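# Seat the juicer sieve basket on its drive spindle

## Task

Put the sieve basket down so it sits on the drive spindle inside the white bowl ring of the juicer. At the end, no gripper may be in contact with the basket, and the juicer must be upright with nothing touching it.

## Robot and tools

Robot: two arms, left_arm and right_arm, each with a two-finger gripper and a wrist camera. Fixed head cameras are cam_head_left and cam_head_right. Wrist cameras are cam_left_wrist and cam_right_wrist. All images are 896x504.

Frames: the scene frame has its origin at table height, midway between the nominal arm bases. +z is up, +x points out over the table, and left_arm is on the +y side. Image left and right do not match arm names. Each arm reports its hand pose, velocities, targets and wrist-camera pose in its own base frame. Calibrated bases in the scene frame: left_arm at (-0.004, +0.262, 0) with quat_wxyz (+0.999, 0, 0, -0.032). right_arm at (+0.003, -0.339, 0) with quat_wxyz (+1.000, 0, 0, -0.011). Fixed cameras and the table are given in the scene frame. Gripper axes: fingers point along +z and open and close along y. end_effector_position is the point between the pads, about 1 cm behind the tips. Reported poses can be off by a few centimetres, more at long reach.

Row layout, used by every moving call: one flat list of 16 numbers covering both arms. Left arm first: x, y, z in metres, then qw, qx, qy, qz (w first), then opening. Right arm follows in the same order. Positions and quaternions are absolute poses in that arm's own base frame, not offsets. Opening runs from -1 (closed) to +1 (fully open, 0.094 m). Both arms must be filled in even if only one moves. To hold an arm still, resend the pose from the last result and its current opening every time. A 0 in the opening slot is an actual command. To keep an orientation steady, repeat your own commanded quaternion rather than the drifting reported one.

execute_actions: the actions argument is a list of actions. Each action is a table of up to 15 rows of 16 numbers, one row per 1/30 s step. A short table repeats its last row. Each action's targets must lie within 0.6 m of the gripper's position at the action's start along each gripper axis. The first action is checked against the last reported state. If it fails, the whole call is refused. cameras: a list of names, ["all"] or [], and an unknown name voids the call. An empty actions list returns state plus all images.

move: target is one 16-number row or a list of up to 15 rows, each an absolute pose as above, with no 0.6 m limit. It travels in straight lines from the current Hand target. speed is in m/s, 0.002 to 4.3, default 0.25, either one value or one per target. Rotation rate is capped at twice that in rad/s. blend is a corner radius in metres, default 0, which means stopping at each target. opening_speed is at least 0.2 per second on the -1..+1 scale; use it to close gently. grip_force is 10 to 50 N per pad, either one value or one per arm. It persists, and lower values close slowly. blocking=false returns after about 0.5 s, and a new move replaces the running one. A move runs at most 10 s. It does not avoid obstacles. Faster motion means more lag, overshoot and harder impacts. A new opening on a later target is applied once everything is at rest. The result line "move:" gives the ending: done (within 10 mm and 2 degrees), off_target, moving, held or fault. limits=paced means the pose was clipped, and limits=held means steps were withheld.

wait: seconds 0 to 10. Each arm keeps its last command, and a running move continues. stop brakes a running move. zoom_image takes camera and region [x0, y0, x1, y1] in pixels, at most 504 by 504. It works only on a camera in the latest images. read_manual returns licence text only. finished_scene takes scene (1 to 3) and cannot be undone. After ending scene 1, make no further calls in that reply. Scene 1 is practice and may be skipped, but damage done there still counts.

Result lines: end_effector_position and end_effector_quat_wxyz are the measured pose. Hand target is where the controller is currently steering. Tool commands shows the current opening commands. grip_measured is the measured opening on the command scale. It reads up to about 2.5 mm wide when empty and narrower than the object when squeezing. grip_effort_nm is the gripper motor effort, where negative means closing. It is not a pad force and does not return to zero at rest. Joint torques include gravity, and numbers 3 and 4 wrap at ±28 N m. Joint velocities may read "within noise". Motor temperatures may appear, and a MOTOR HOT line appears at 85 °C.

Controller behaviour: each step the commanded orientation is clipped to within 40 degrees of the current one. One action may fall short, so send the remainder next. Friction and weight can leave a few centimetres of error in free air; this alone does not mean contact. Orientation always takes the shorter way round.

Avoid: dropping the basket or releasing it while it is still moving. Avoid hitting or pushing hard on the juicer, the table or the camera stand, and anything falling or ending off the table. Keep the two arms, and especially their grippers, wrist cameras and fingers, from touching each other. The clearance check does not protect those parts. Route paths around an arm's own base rather than close by it. Limit long stretched-out holds and pushes toward unreachable poses: at 100 °C an arm faults and falls for 30 to 60 s. Objects may be nudged occasionally. Before finishing, release the basket, lift clear, and check that the juicer is upright and untouched.

Each tool is called after "Emit:" by a JSON object that holds its "op" and its "data".

## Session

Emit:
{"op": "execute_actions", "data": {"actions": []}}

Scene clock: 0.00 s.
left_arm: end_effector_position=(+0.5948, +0.5834, +0.1853) grip_measured=+1.000 grip_effort_nm=n/a end_effector_quat_wxyz=(-0.387, +0.577, -0.334, -0.637) | right_arm: end_effector_position=(+0.3390, -0.3504, +0.2441) grip_measured=+1.000 grip_effort_nm=n/a end_effector_quat_wxyz=(+0.340, -0.036, +0.940, +0.004)
Joint positions: left_arm=[0.568 2.754 2.469 1.308 -1.442 0.998 0.094] | right_arm=[-1.001 1.385 1.204 -0.997 -0.589 -0.957 0.094]
Joint velocities: within noise
Joint torques (N m): no reading
Motor temperatures (°C): left_arm=[26 33 27 26 25 26 28] | right_arm=[30 31 26 25 29 26 25]
Heat: left arm: hottest shoulder 33 °C; right arm: hottest shoulder 31 °C.
Hand target: left_arm +0.5953, +0.5837, +0.1941; -0.394, +0.581, -0.326, -0.633 | right_arm +0.3433, -0.3572, +0.2589; +0.348, -0.041, +0.936, -0.009
Tool commands: left_gripper/opening=+1.0 right_gripper/opening=+1.0

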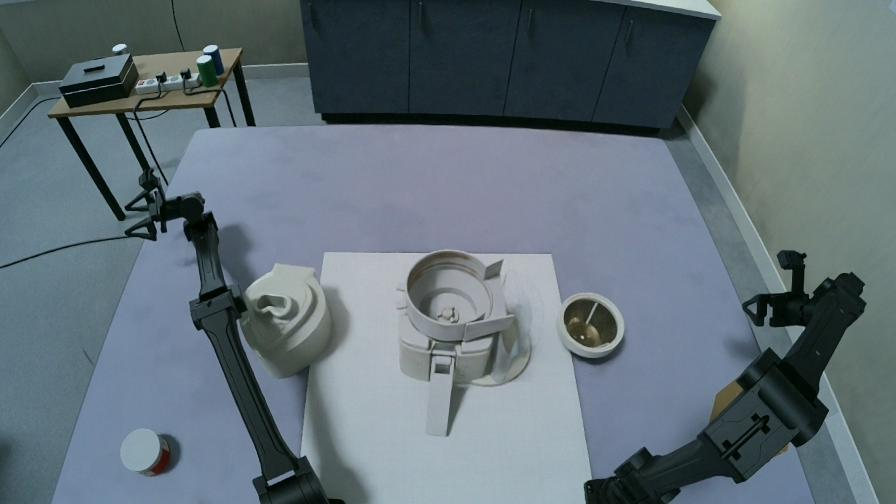

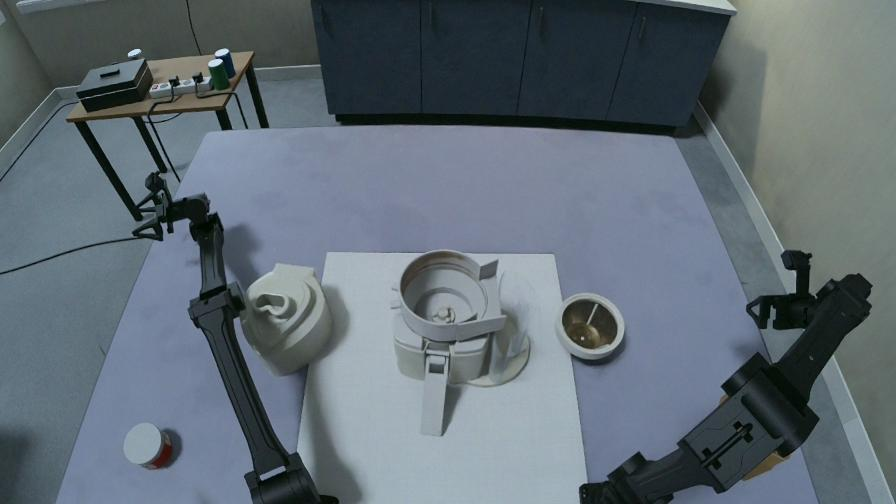

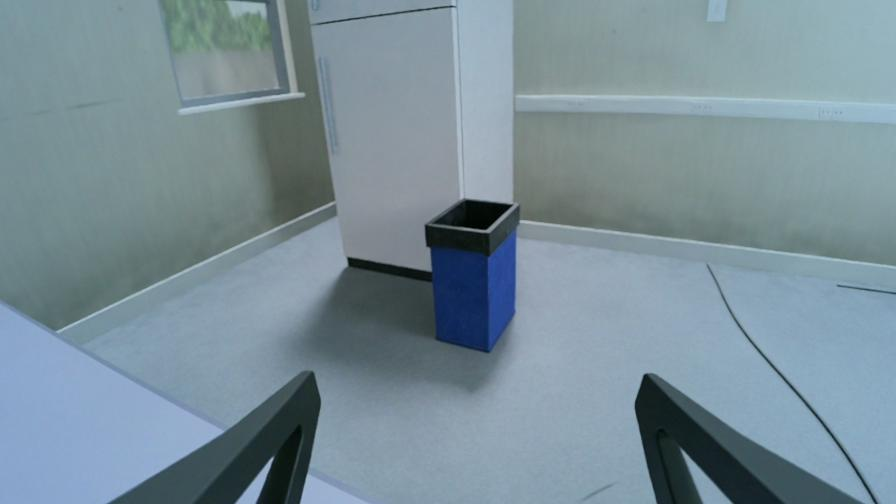

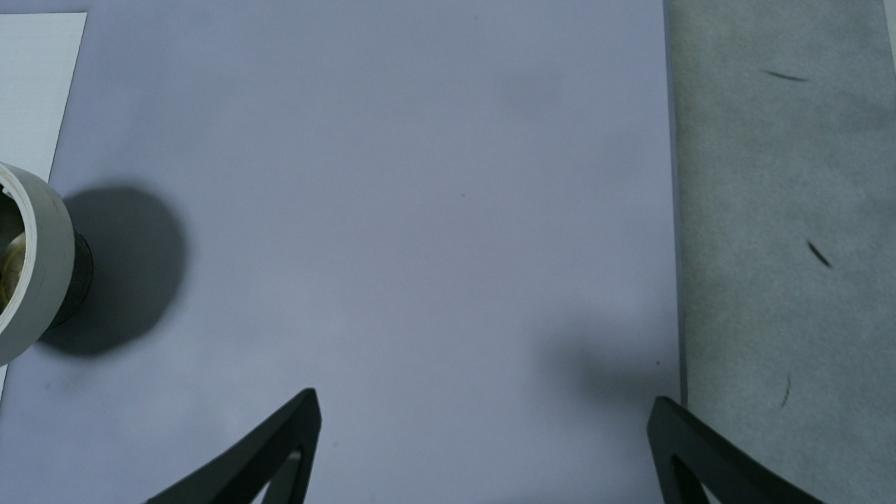

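Emit:
{"op": "zoom_image", "data": {"camera": "cam_head_right", "region": [360, 220, 660, 450]}}

Emit:
{"op": "zoom_image", "data": {"camera": "cam_head_left", "region": [360, 220, 660, 450]}}

Scaled by 1.680 from the camera's 896x504 image, which has a finer 1280x720 frame.

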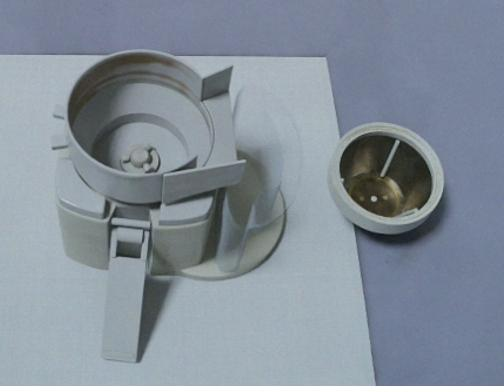

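Scaled by 1.680 from the camera's 896x504 image, which has a finer 1280x720 frame.

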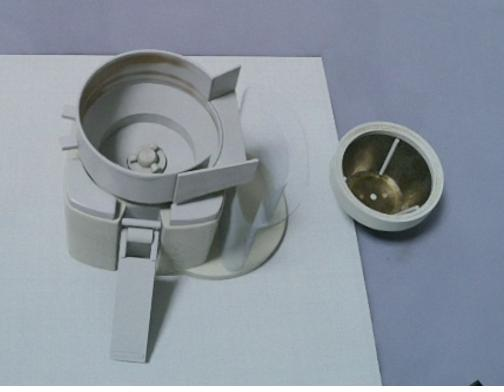

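Emit:
{"op": "move", "data": {"target": [0.5953,0.5837,0.1941,-0.394,0.581,-0.326,-0.633,1,0.33,0.0,0.36,0.34,0,0.94,0,1], "cameras": ["all"], "speed": 0.4}}

Scene clock: 33.50 s.
left_arm: end_effector_position=(+0.5948, +0.5834, +0.1853) grip_measured=+1.000 grip_effort_nm=0.02 end_effector_quat_wxyz=(-0.387, +0.577, -0.334, -0.637) | right_arm: end_effector_position=(+0.3278, -0.0036, +0.3466) grip_measured=+1.000 grip_effort_nm=0.00 end_effector_quat_wxyz=(+0.334, -0.001, +0.943, -0.003)
Joint positions: left_arm=[0.568 2.754 2.469 1.308 -1.442 0.998 0.094] | right_arm=[-0.011 0.783 1.03 -1.137 -0.002 -0.012 0.094]
Joint torques (N m): left_arm=[1.55 -26.34 11.34 0.7 0.66 -0.1] | right_arm=[0.56 -1.55 13.23 1.42 0.1 0.04]
Motor temperatures (°C): left_arm=[26 36 34 26 26 26 28] | right_arm=[30 31 34 24 29 25 25]
Heat: left arm: hottest shoulder 36 °C; right arm: hottest elbow 34 °C.
Hand target: left_arm +0.5951, +0.5837, +0.1940; -0.394, +0.581, -0.326, -0.633 | right_arm +0.3298, -0.0001, +0.3599; +0.340, +0.000, +0.940, +0.000
Off the commanded pose: left_arm 0.009 m, 1 deg | right_arm 0.014 m, 1 deg.
move: off_target (right_arm)
camera_calibration:
cam_right_wrist: T_world_to_cam=[[0.0273865, -0.999035, -0.034351, 0.0107271], [-0.981648, -0.0203904, -0.189609, 0.436878], [0.188725, 0.0389133, -0.981259, 0.39512], [0, 0, 0, 1]] pos_world=[0.353997, 0.00424946, 0.470919]

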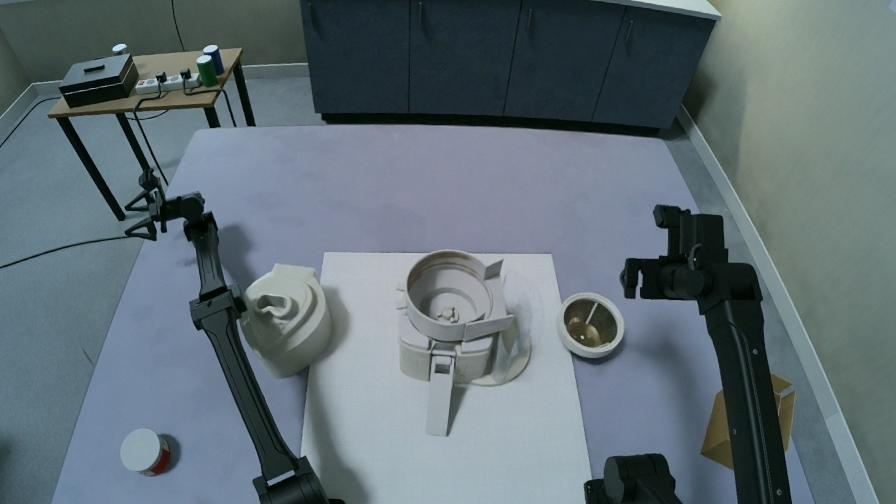

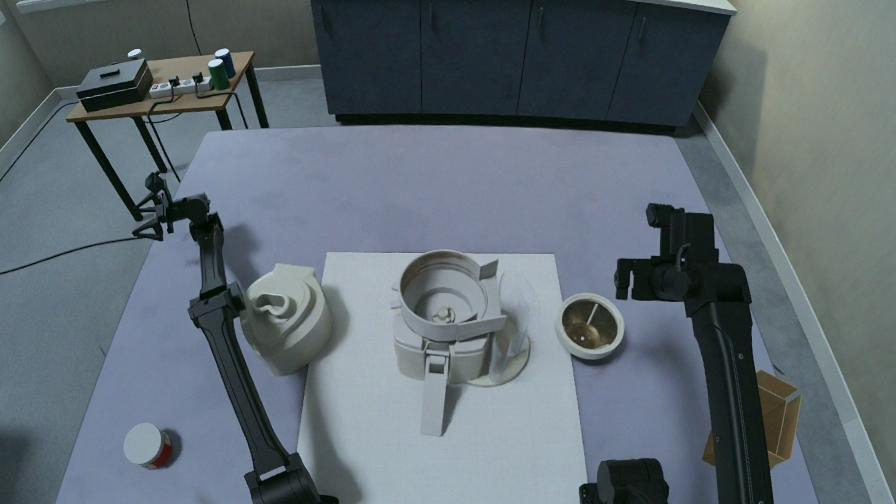

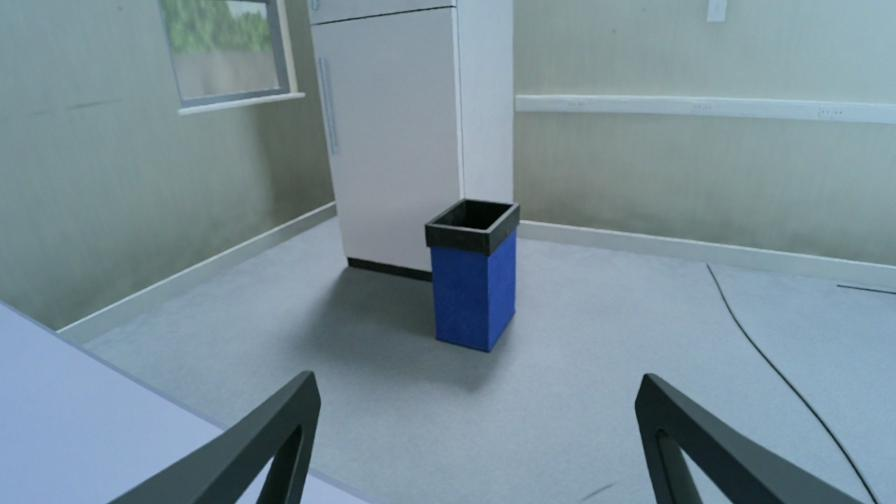

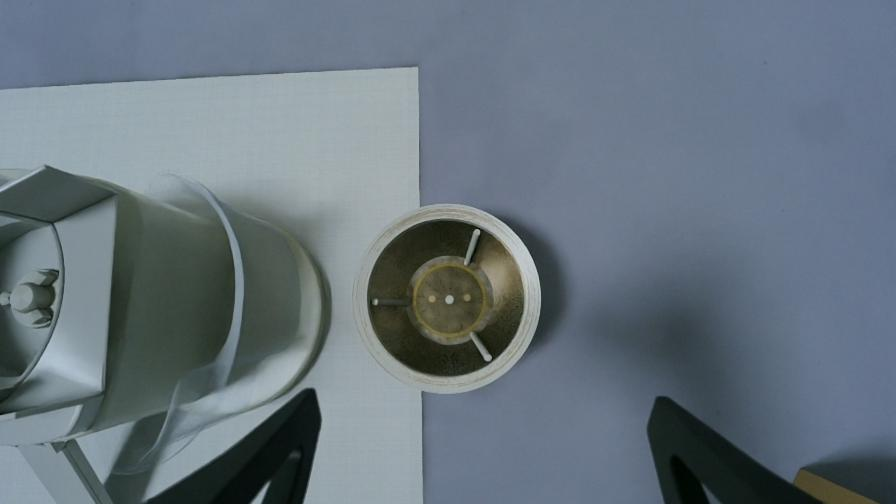

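Emit:
{"op": "move", "data": {"target": [0.5953,0.5837,0.1941,-0.394,0.581,-0.326,-0.633,1,0.33,0.32,0.42,0.34,0,0.94,0,1], "cameras": ["cam_right_wrist"], "speed": 0.4}}

Emit:
{"op": "zoom_image", "data": {"camera": "cam_right_wrist", "region": [250, 100, 650, 450]}}

Scene clock: 44.50 s.
left_arm: end_effector_position=(+0.5948, +0.5834, +0.1853) grip_measured=+1.000 grip_effort_nm=0.02 end_effector_quat_wxyz=(-0.387, +0.577, -0.334, -0.637) | right_arm: end_effector_position=(+0.3254, +0.3130, +0.3899) grip_measured=+1.000 grip_effort_nm=0.00 end_effector_quat_wxyz=(+0.325, -0.013, +0.945, -0.021)
Joint positions: left_arm=[0.568 2.754 2.469 1.308 -1.442 0.998 0.094] | right_arm=[0.971 1.298 1.515 -1.4 0.554 0.832 0.094]
Joint torques (N m): left_arm=[1.79 -27.93 11.18 0.39 0.62 -0.08] | right_arm=[-0.44 -8.12 16.13 0.8 0.56 0.05]
Heat: left arm: hottest shoulder 38 °C; right arm: hottest elbow 37 °C.
Hand target: left_arm +0.5951, +0.5837, +0.1940; -0.394, +0.581, -0.326, -0.633 | right_arm +0.3290, +0.3188, +0.4194; +0.340, +0.000, +0.940, +0.001
Off the commanded pose: left_arm 0.009 m, 1 deg | right_arm 0.031 m, 3 deg.
move: off_target (right_arm)
camera_calibration:
cam_right_wrist: T_world_to_cam=[[0.038248, -0.999232, 0.00855378, 0.30837], [-0.984644, -0.039146, -0.170126, 0.44837], [0.17033, -0.00191544, -0.985385, 0.44609], [0, 0, 0, 1]] pos_world=[0.353708, 0.32654, 0.513212]
Images, in order (width x height): cam_right_wrist 896x504.

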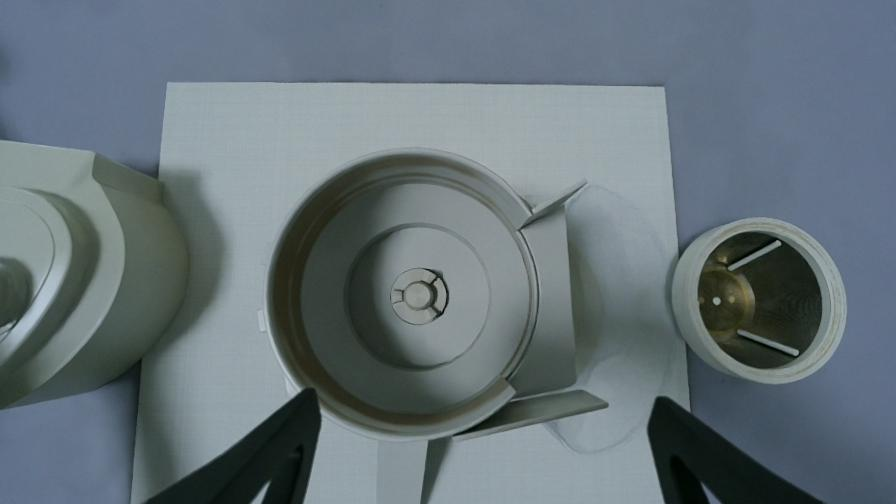

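Scaled by 1.260 from the camera's 896x504 image, which has a finer 1280x720 frame.

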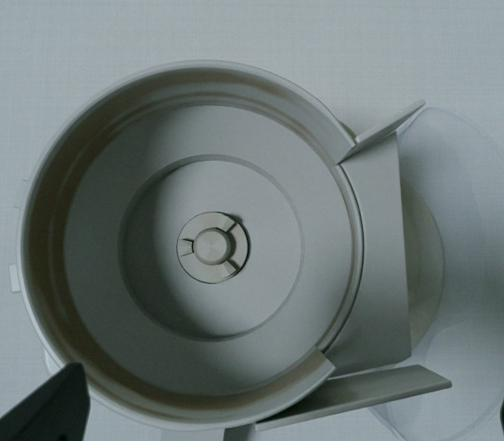

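Emit:
{"op": "move", "data": {"target": [[0.5953,0.5837,0.1941,-0.394,0.581,-0.326,-0.633,1,0.385,-0.057,0.28,0,0,1,0,0],[0.5953,0.5837,0.1941,-0.394,0.581,-0.326,-0.633,1,0.385,-0.057,0.15,0,0,1,0,0]], "cameras": ["all"], "speed": 0.4, "blend": 0.03}}

Emit:
{"op": "zoom_image", "data": {"camera": "cam_head_left", "region": [500, 200, 700, 400]}}

Emit:
{"op": "zoom_image", "data": {"camera": "cam_head_right", "region": [500, 200, 700, 400]}}

Scene clock: 75.00 s.
left_arm: end_effector_position=(+0.5948, +0.5834, +0.1853) grip_measured=+1.000 grip_effort_nm=0.02 end_effector_quat_wxyz=(-0.387, +0.577, -0.334, -0.637) | right_arm: end_effector_position=(+0.3845, -0.0560, +0.1521) grip_measured=+0.002 grip_effort_nm=-0.08 end_effector_quat_wxyz=(-0.004, +0.005, +1.000, +0.001)
Joint positions: left_arm=[0.568 2.754 2.469 1.308 -1.442 0.998 0.094] | right_arm=[-0.144 1.406 1.1 -1.273 -0.001 -0.133 0.047]
Joint torques (N m): left_arm=[2.78 -27.58 11.36 0.5 0.59 -0.11] | right_arm=[-0.79 -9.17 8.35 1.29 0.03 -0.17]
Motor temperatures (°C): left_arm=[26 41 38 26 26 26 28] | right_arm=[29 32 44 24 29 25 25]
Heat: left arm: hottest shoulder 41 °C; right arm: hottest elbow 44 °C.
Hand target: left_arm +0.5951, +0.5837, +0.1940; -0.394, +0.581, -0.326, -0.633 | right_arm +0.3849, -0.0570, +0.1500; +0.000, +0.000, +1.000, +0.000
Off the commanded pose: left_arm 0.009 m, 1 deg | right_arm 0.002 m, 1 deg.
move: done
camera_calibration:
cam_right_wrist: T_world_to_cam=[[-0.0149927, -0.998585, -0.0510217, -0.0309492], [-0.878315, -0.0112335, 0.477951, 0.313866], [-0.477848, 0.0519789, -0.876903, 0.436779], [0, 0, 0, 1]] pos_world=[0.483923, -0.0500828, 0.231421]

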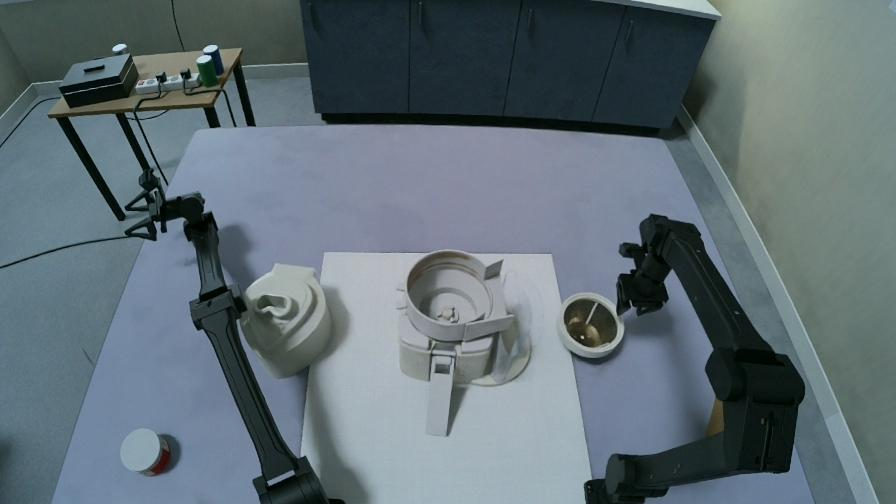

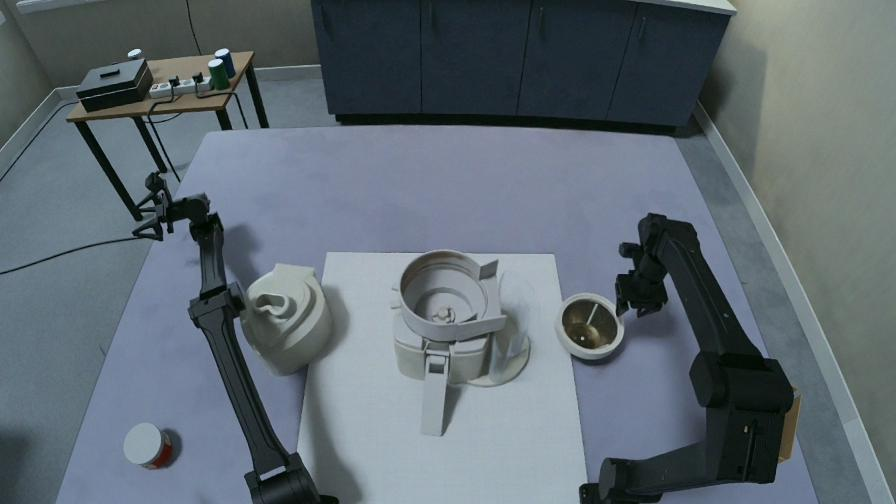

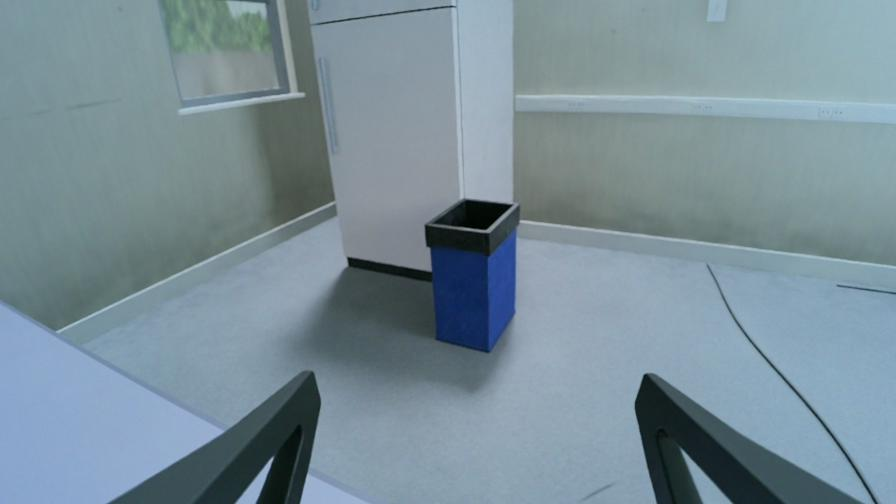

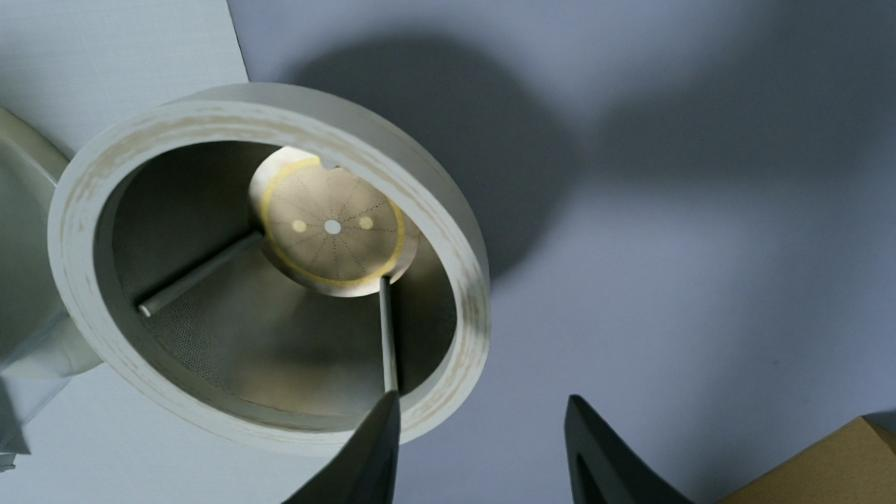

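Scaled by 2.520 from the camera's 896x504 image, which has a finer 1280x720 frame.

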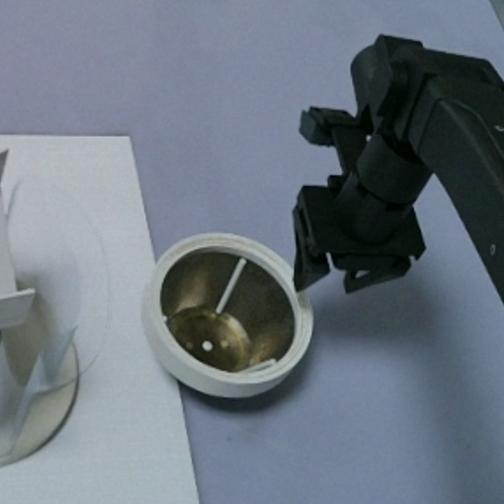

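Scaled by 2.520 from the camera's 896x504 image, which has a finer 1280x720 frame.

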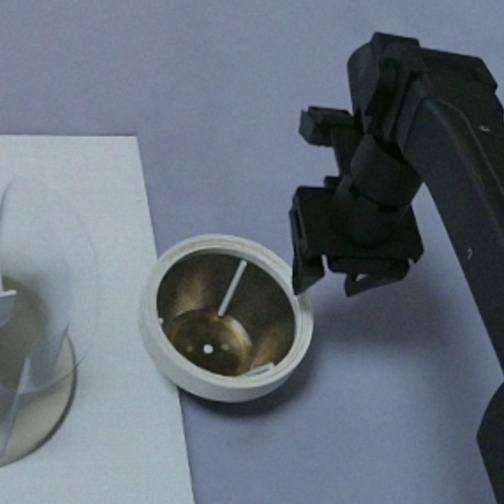

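Emit:
{"op": "move", "data": {"target": [0.5953,0.5837,0.1941,-0.394,0.581,-0.326,-0.633,1,0.385,-0.053,0.090,0,0,1,0,0], "cameras": ["cam_head_left","cam_head_right","cam_right_wrist"], "speed": 0.15}}

Emit:
{"op": "zoom_image", "data": {"camera": "cam_head_left", "region": [540, 260, 680, 380]}}

Scene clock: 89.57 s.
left_arm: end_effector_position=(+0.5948, +0.5834, +0.1853) grip_measured=+1.000 grip_effort_nm=0.02 end_effector_quat_wxyz=(-0.387, +0.577, -0.334, -0.637) | right_arm: end_effector_position=(+0.3847, -0.0560, +0.0941) grip_measured=+0.002 grip_effort_nm=-0.08 end_effector_quat_wxyz=(-0.001, +0.005, +1.000, +0.001)
Joint positions: left_arm=[0.568 2.754 2.469 1.308 -1.442 0.998 0.094] | right_arm=[-0.144 1.463 0.995 -1.106 -0.001 -0.134 0.047]
Joint torques (N m): left_arm=[1.9 -27.58 11.3 0.39 0.61 -0.12] | right_arm=[-0.03 -8.76 7.75 1.44 0.07 -0.04]
Heat: left arm: hottest shoulder 42 °C; right arm: hottest elbow 41 °C.
Hand target: left_arm +0.5951, +0.5837, +0.1940; -0.394, +0.581, -0.326, -0.633 | right_arm +0.3849, -0.0530, +0.0901; +0.000, +0.000, +1.000, +0.000
Off the commanded pose: left_arm 0.009 m, 1 deg | right_arm 0.005 m, 1 deg.
move: done
camera_calibration:
cam_right_wrist: T_world_to_cam=[[-0.0139158, -0.998638, -0.0502844, -0.034438], [-0.880977, -0.0115417, 0.473019, 0.343116], [-0.472955, 0.0508818, -0.879616, 0.384214], [0, 0, 0, 1]] pos_world=[0.483514, -0.0499805, 0.173928]
Images, in order (width x height): cam_head_left 896x504, cam_head_right 896x504, cam_right_wrist 896x504.

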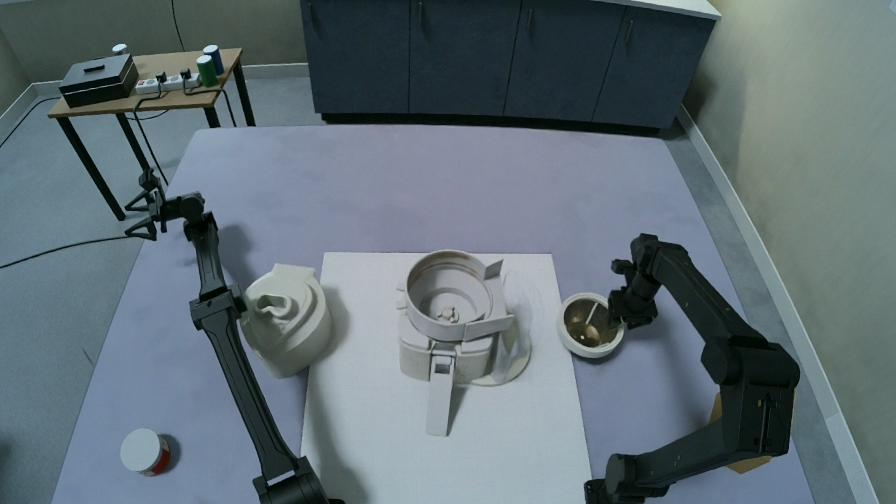

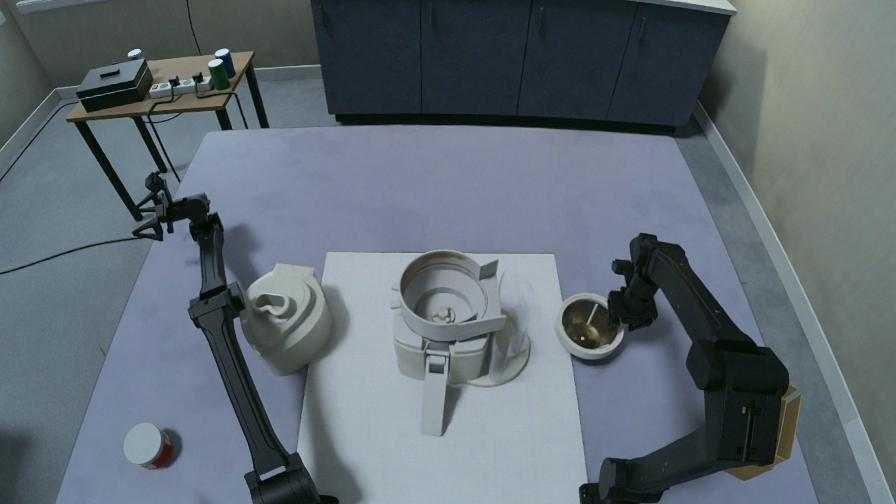

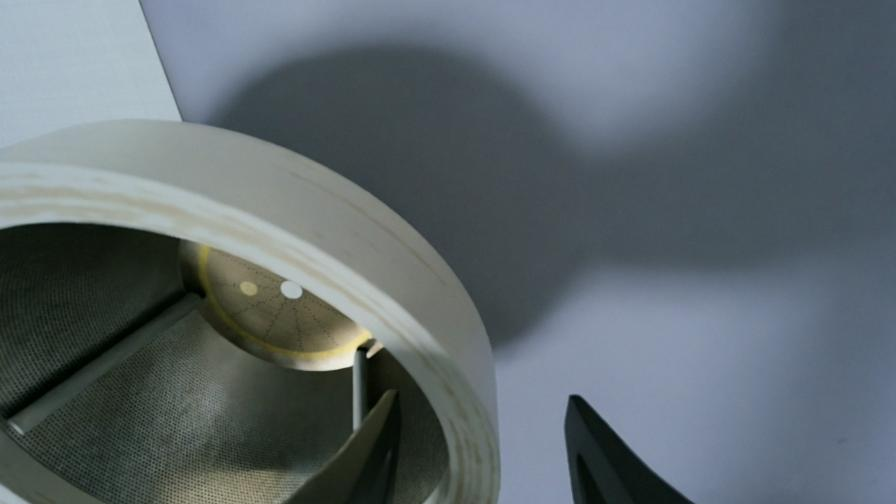

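Scaled by 3.600 from the camera's 896x504 image, which has a finer 1280x720 frame.

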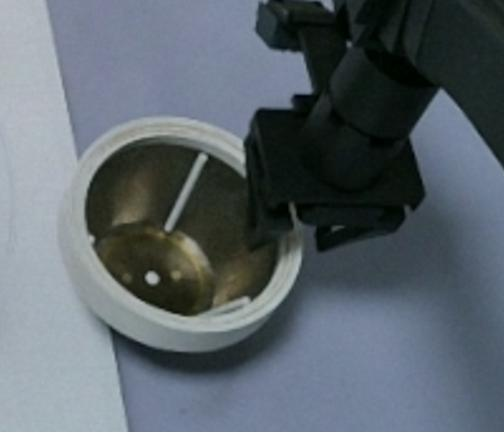

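Emit:
{"op": "move", "data": {"target": [0.5953,0.5837,0.1941,-0.394,0.581,-0.326,-0.633,1,0.385,-0.054,0.088,0,0,1,0,-0.85], "cameras": ["cam_head_left","cam_right_wrist"], "speed": 0.15, "opening_speed": 0.5}}

Scene clock: 95.97 s.
left_arm: end_effector_position=(+0.5948, +0.5834, +0.1853) grip_measured=+1.000 grip_effort_nm=0.02 end_effector_quat_wxyz=(-0.387, +0.577, -0.334, -0.637) | right_arm: end_effector_position=(+0.3862, -0.0557, +0.0944) grip_measured=-0.712 grip_effort_nm=-1.01 end_effector_quat_wxyz=(+0.002, +0.005, +1.000, +0.002)
Joint positions: left_arm=[0.568 2.754 2.469 1.308 -1.442 0.998 0.094] | right_arm=[-0.144 1.462 0.995 -1.1 -0.004 -0.134 0.014]
Joint torques (N m): left_arm=[1.73 -26.81 11.26 0.54 0.58 -0.1] | right_arm=[0.09 -8.94 7.56 1.48 0.16 -0.1]
Heat: left arm: hottest shoulder 43 °C; right arm: hottest elbow 40 °C.
Hand target: left_arm +0.5951, +0.5837, +0.1940; -0.394, +0.581, -0.326, -0.633 | right_arm +0.3849, -0.0540, +0.0881; +0.000, +0.000, +1.000, +0.000
Off the commanded pose: left_arm 0.009 m, 1 deg | right_arm 0.007 m, 1 deg.
move: done
camera_calibration:
cam_right_wrist: T_world_to_cam=[[-0.0135833, -0.998527, -0.0525213, -0.0339459], [-0.884201, -0.0125323, 0.466939, 0.346134], [-0.466909, 0.0527819, -0.882729, 0.383187], [0, 0, 0, 1]] pos_world=[0.484505, -0.0497834, 0.174844]
Images, in order (width x height): cam_head_left 896x504, cam_right_wrist 896x504.

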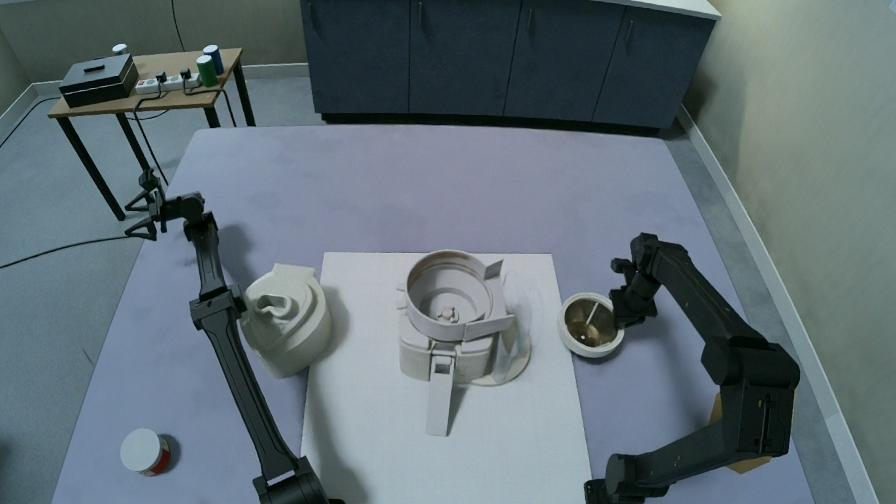

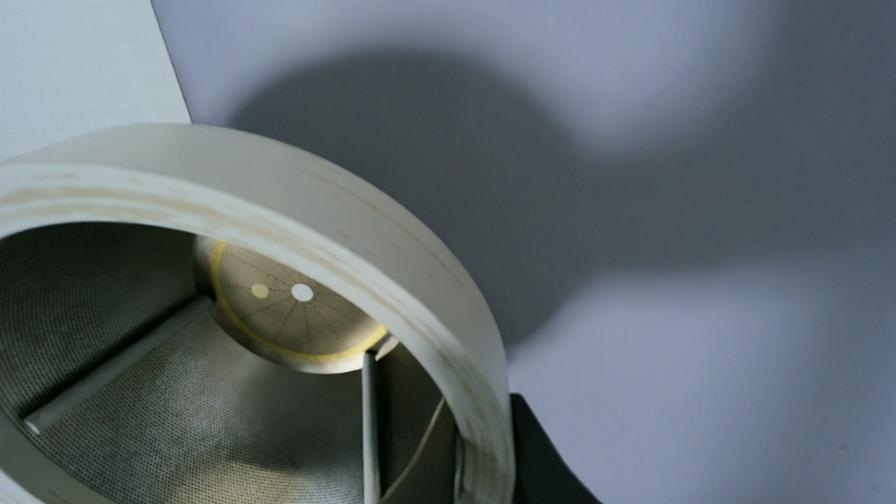

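Emit:
{"op": "move", "data": {"target": [[0.5953,0.5837,0.1941,-0.394,0.581,-0.326,-0.633,1,0.385,-0.054,0.13,0,0,1,0,-0.85],[0.5953,0.5837,0.1941,-0.394,0.581,-0.326,-0.633,1,0.385,-0.054,0.34,0,0,1,0,-0.85],[0.5953,0.5837,0.1941,-0.394,0.581,-0.326,-0.633,1,0.381,0.278,0.34,0,0,1,0,-0.85]], "cameras": ["cam_head_left","cam_head_right","cam_right_wrist"], "speed": [0.1,0.25,0.25], "blend": [0.01,0.05,0]}}

Emit:
{"op": "zoom_image", "data": {"camera": "cam_head_right", "region": [330, 120, 630, 420]}}

Emit:
{"op": "zoom_image", "data": {"camera": "cam_head_left", "region": [330, 120, 630, 420]}}

Scene clock: 106.77 s.
left_arm: end_effector_position=(+0.5948, +0.5834, +0.1853) grip_measured=+1.000 grip_effort_nm=0.02 end_effector_quat_wxyz=(-0.387, +0.577, -0.334, -0.637) | right_arm: end_effector_position=(+0.3669, +0.2711, +0.3034) grip_measured=-0.725 grip_effort_nm=-1.03 end_effector_quat_wxyz=(-0.011, -0.009, +1.000, -0.008)
Joint positions: left_arm=[0.568 2.754 2.469 1.308 -1.442 0.998 0.094] | right_arm=[0.637 1.554 1.661 -1.706 0 0.619 0.013]
Joint torques (N m): left_arm=[2.08 -27.16 11.17 0.59 0.63 -0.1] | right_arm=[-1.32 -12.45 16.21 0.59 0.07 0.06]
Motor temperatures (°C): left_arm=[26 44 40 26 26 26 28] | right_arm=[29 32 39 24 28 25 26]
Heat: left arm: hottest shoulder 44 °C; right arm: hottest elbow 39 °C.
Hand target: left_arm +0.5951, +0.5837, +0.1940; -0.394, +0.581, -0.326, -0.633 | right_arm +0.3787, +0.2762, +0.3390; +0.025, +0.000, +1.000, +0.018
Off the commanded pose: left_arm 0.009 m, 1 deg | right_arm 0.040 m, 2 deg.
joint sent to its limit (right arm) — joint 4 (wrist pitch), lower limit. The joint targets are off in orientation, not in position.
move: off_target (right_arm)
camera_calibration:
cam_right_wrist: T_world_to_cam=[[0.0138624, -0.999381, -0.0323285, 0.287058], [-0.870712, -0.0279607, 0.490997, 0.227459], [-0.491597, 0.0213424, -0.870561, 0.55534], [0, 0, 0, 1]] pos_world=[0.467075, 0.281388, 0.381056]
Images, in order (width x height): cam_head_left 896x504, cam_head_right 896x504, cam_right_wrist 896x504.

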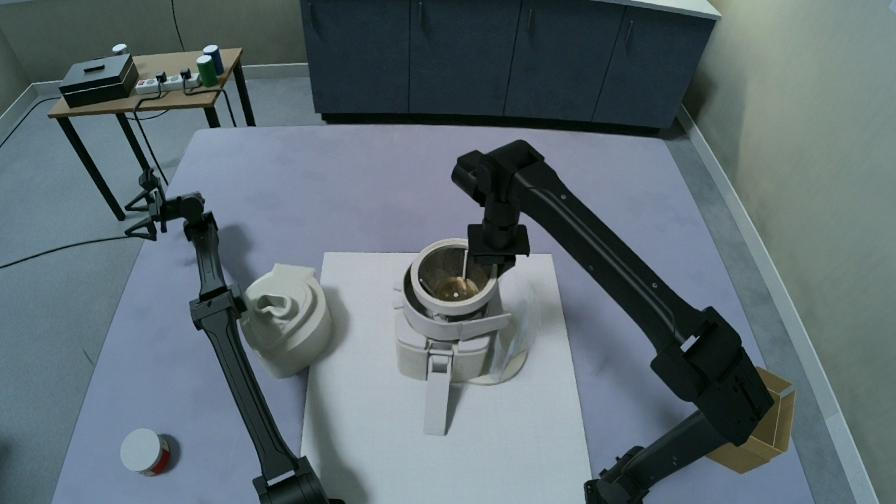

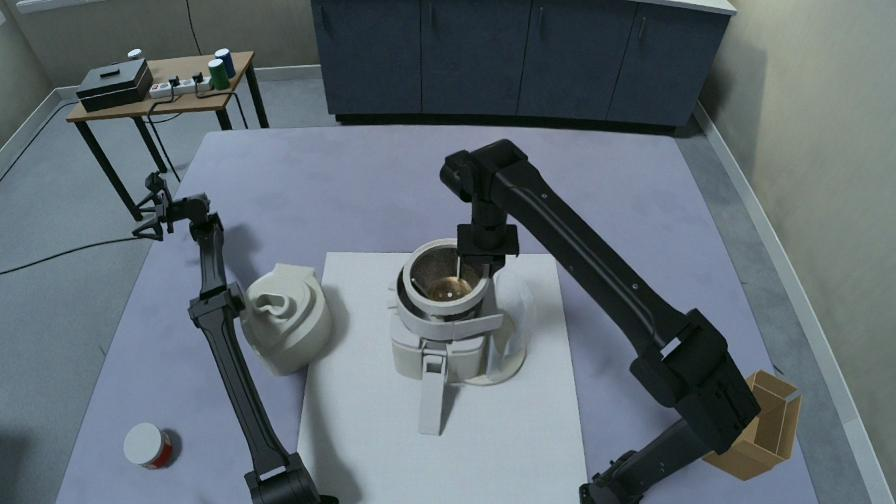

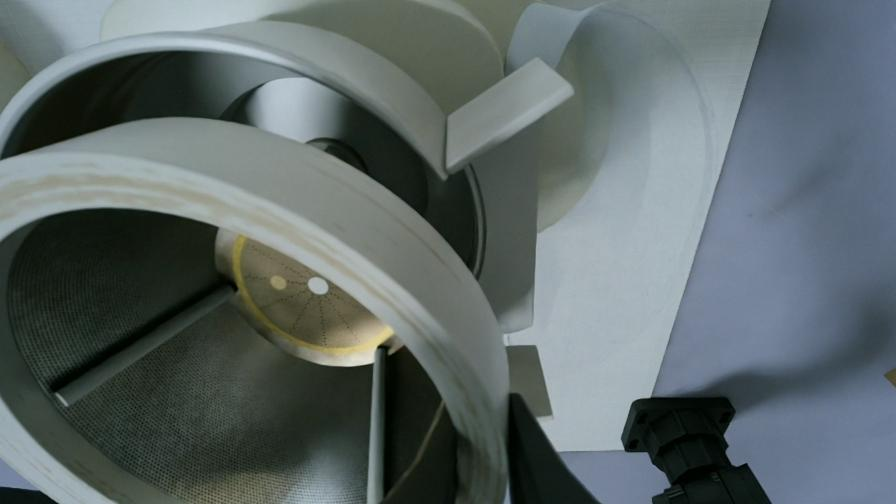

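Scaled by 1.680 from the camera's 896x504 image, which has a finer 1280x720 frame.

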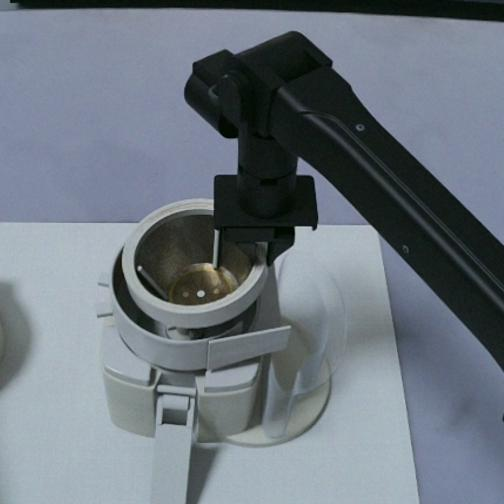

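Scaled by 1.680 from the camera's 896x504 image, which has a finer 1280x720 frame.

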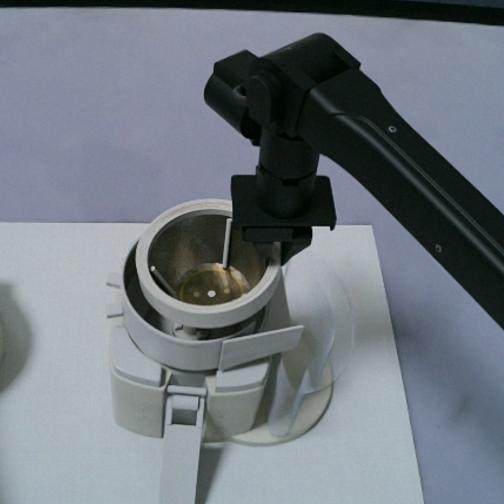

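Emit:
{"op": "zoom_image", "data": {"camera": "cam_head_right", "region": [380, 220, 520, 350]}}

Emit:
{"op": "zoom_image", "data": {"camera": "cam_head_left", "region": [380, 220, 520, 350]}}

Scaled by 3.600 from the camera's 896x504 image, which has a finer 1280x720 frame.

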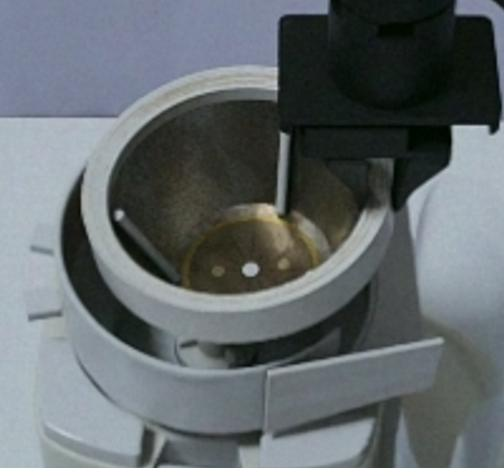

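Scaled by 3.600 from the camera's 896x504 image, which has a finer 1280x720 frame.

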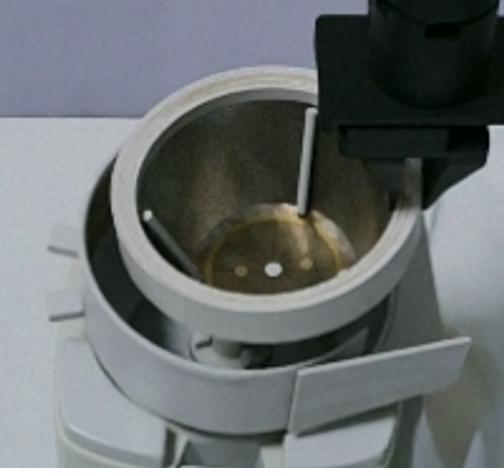

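Emit:
{"op": "move", "data": {"target": [0.5953,0.5837,0.1941,-0.394,0.581,-0.326,-0.633,1,0.381,0.288,0.30,0,0,1,0,-0.85], "cameras": ["cam_head_left","cam_head_right","cam_right_wrist"], "speed": 0.1}}

Emit:
{"op": "zoom_image", "data": {"camera": "cam_head_right", "region": [380, 220, 520, 350]}}

Emit:
{"op": "zoom_image", "data": {"camera": "cam_head_left", "region": [380, 220, 520, 350]}}

Scene clock: 132.77 s.
left_arm: end_effector_position=(+0.5948, +0.5834, +0.1853) grip_measured=+1.000 grip_effort_nm=0.02 end_effector_quat_wxyz=(-0.387, +0.577, -0.334, -0.637) | right_arm: end_effector_position=(+0.3762, +0.2780, +0.2830) grip_measured=-0.725 grip_effort_nm=-1.03 end_effector_quat_wxyz=(-0.023, +0.000, +1.000, -0.017)
Joint positions: left_arm=[0.568 2.754 2.469 1.308 -1.442 0.998 0.094] | right_arm=[0.637 1.6 1.661 -1.69 0 0.637 0.013]
Joint torques (N m): left_arm=[1.73 -27.11 11.49 0.66 0.62 -0.12] | right_arm=[0.5 -13.68 12.45 1.18 0.04 0.09]
Heat: left arm: hottest shoulder 46 °C; right arm: hottest elbow 42 °C.
Hand target: left_arm +0.5951, +0.5837, +0.1940; -0.394, +0.581, -0.326, -0.633 | right_arm +0.3805, +0.2875, +0.3000; +0.000, +0.000, +1.000, +0.000
Off the commanded pose: left_arm 0.009 m, 1 deg | right_arm 0.020 m, 3 deg.
move: off_target (right_arm)
camera_calibration:
cam_right_wrist: T_world_to_cam=[[-0.00423177, -0.999886, -0.0145282, 0.295077], [-0.859558, -0.00378721, 0.511023, 0.229217], [-0.51102, 0.0146503, -0.859444, 0.548059], [0, 0, 0, 1]] pos_world=[0.478343, 0.287882, 0.358178]
Images, in order (width x height): cam_head_left 896x504, cam_head_right 896x504, cam_right_wrist 896x504.

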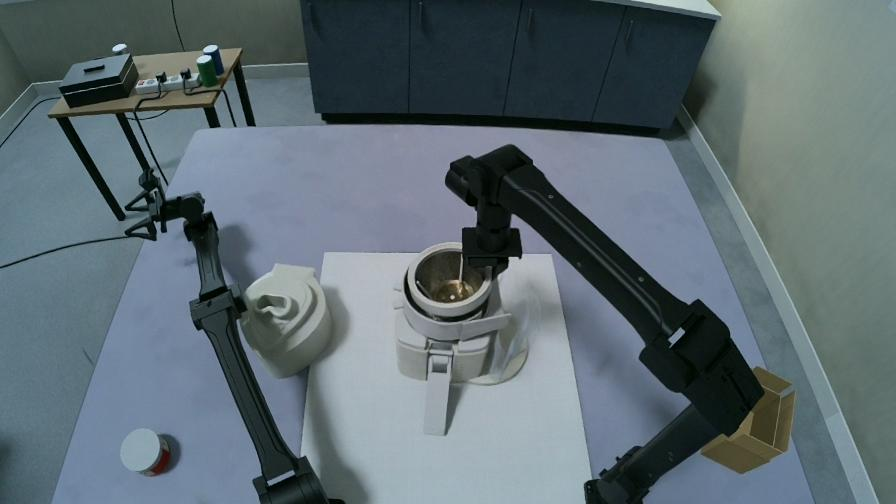

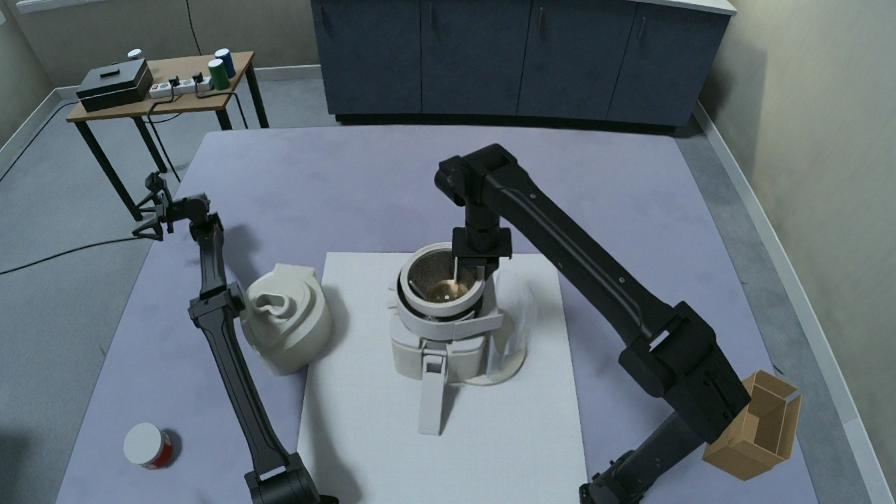

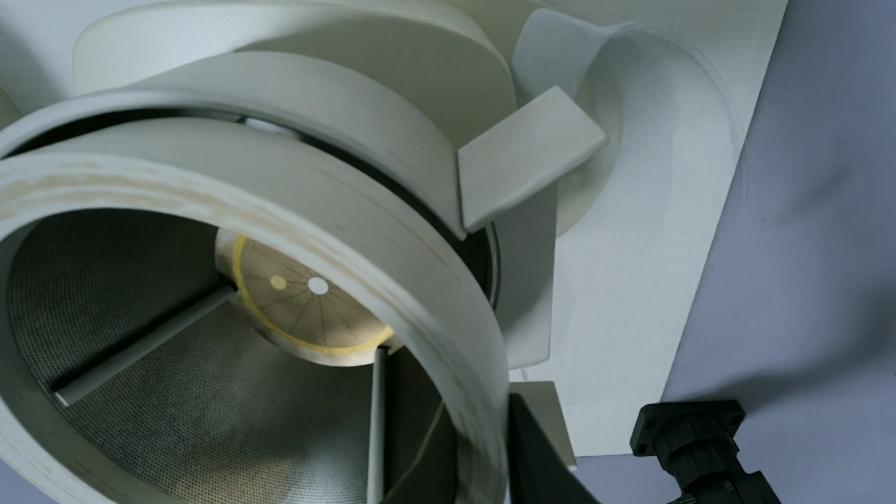

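Scaled by 3.600 from the camera's 896x504 image, which has a finer 1280x720 frame.

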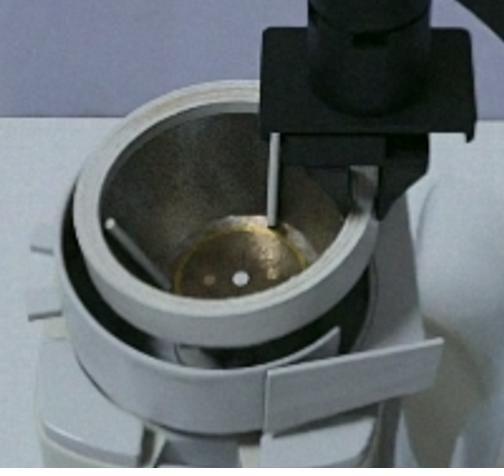

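Scaled by 3.600 from the camera's 896x504 image, which has a finer 1280x720 frame.

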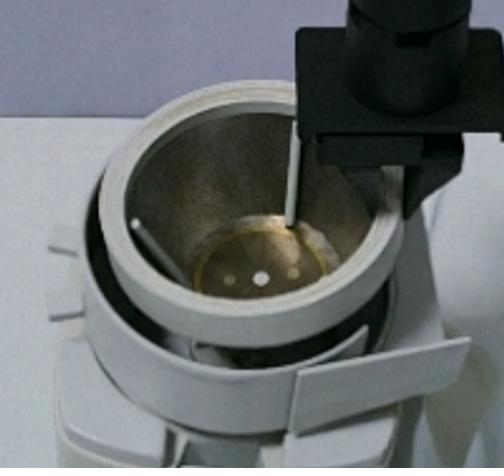

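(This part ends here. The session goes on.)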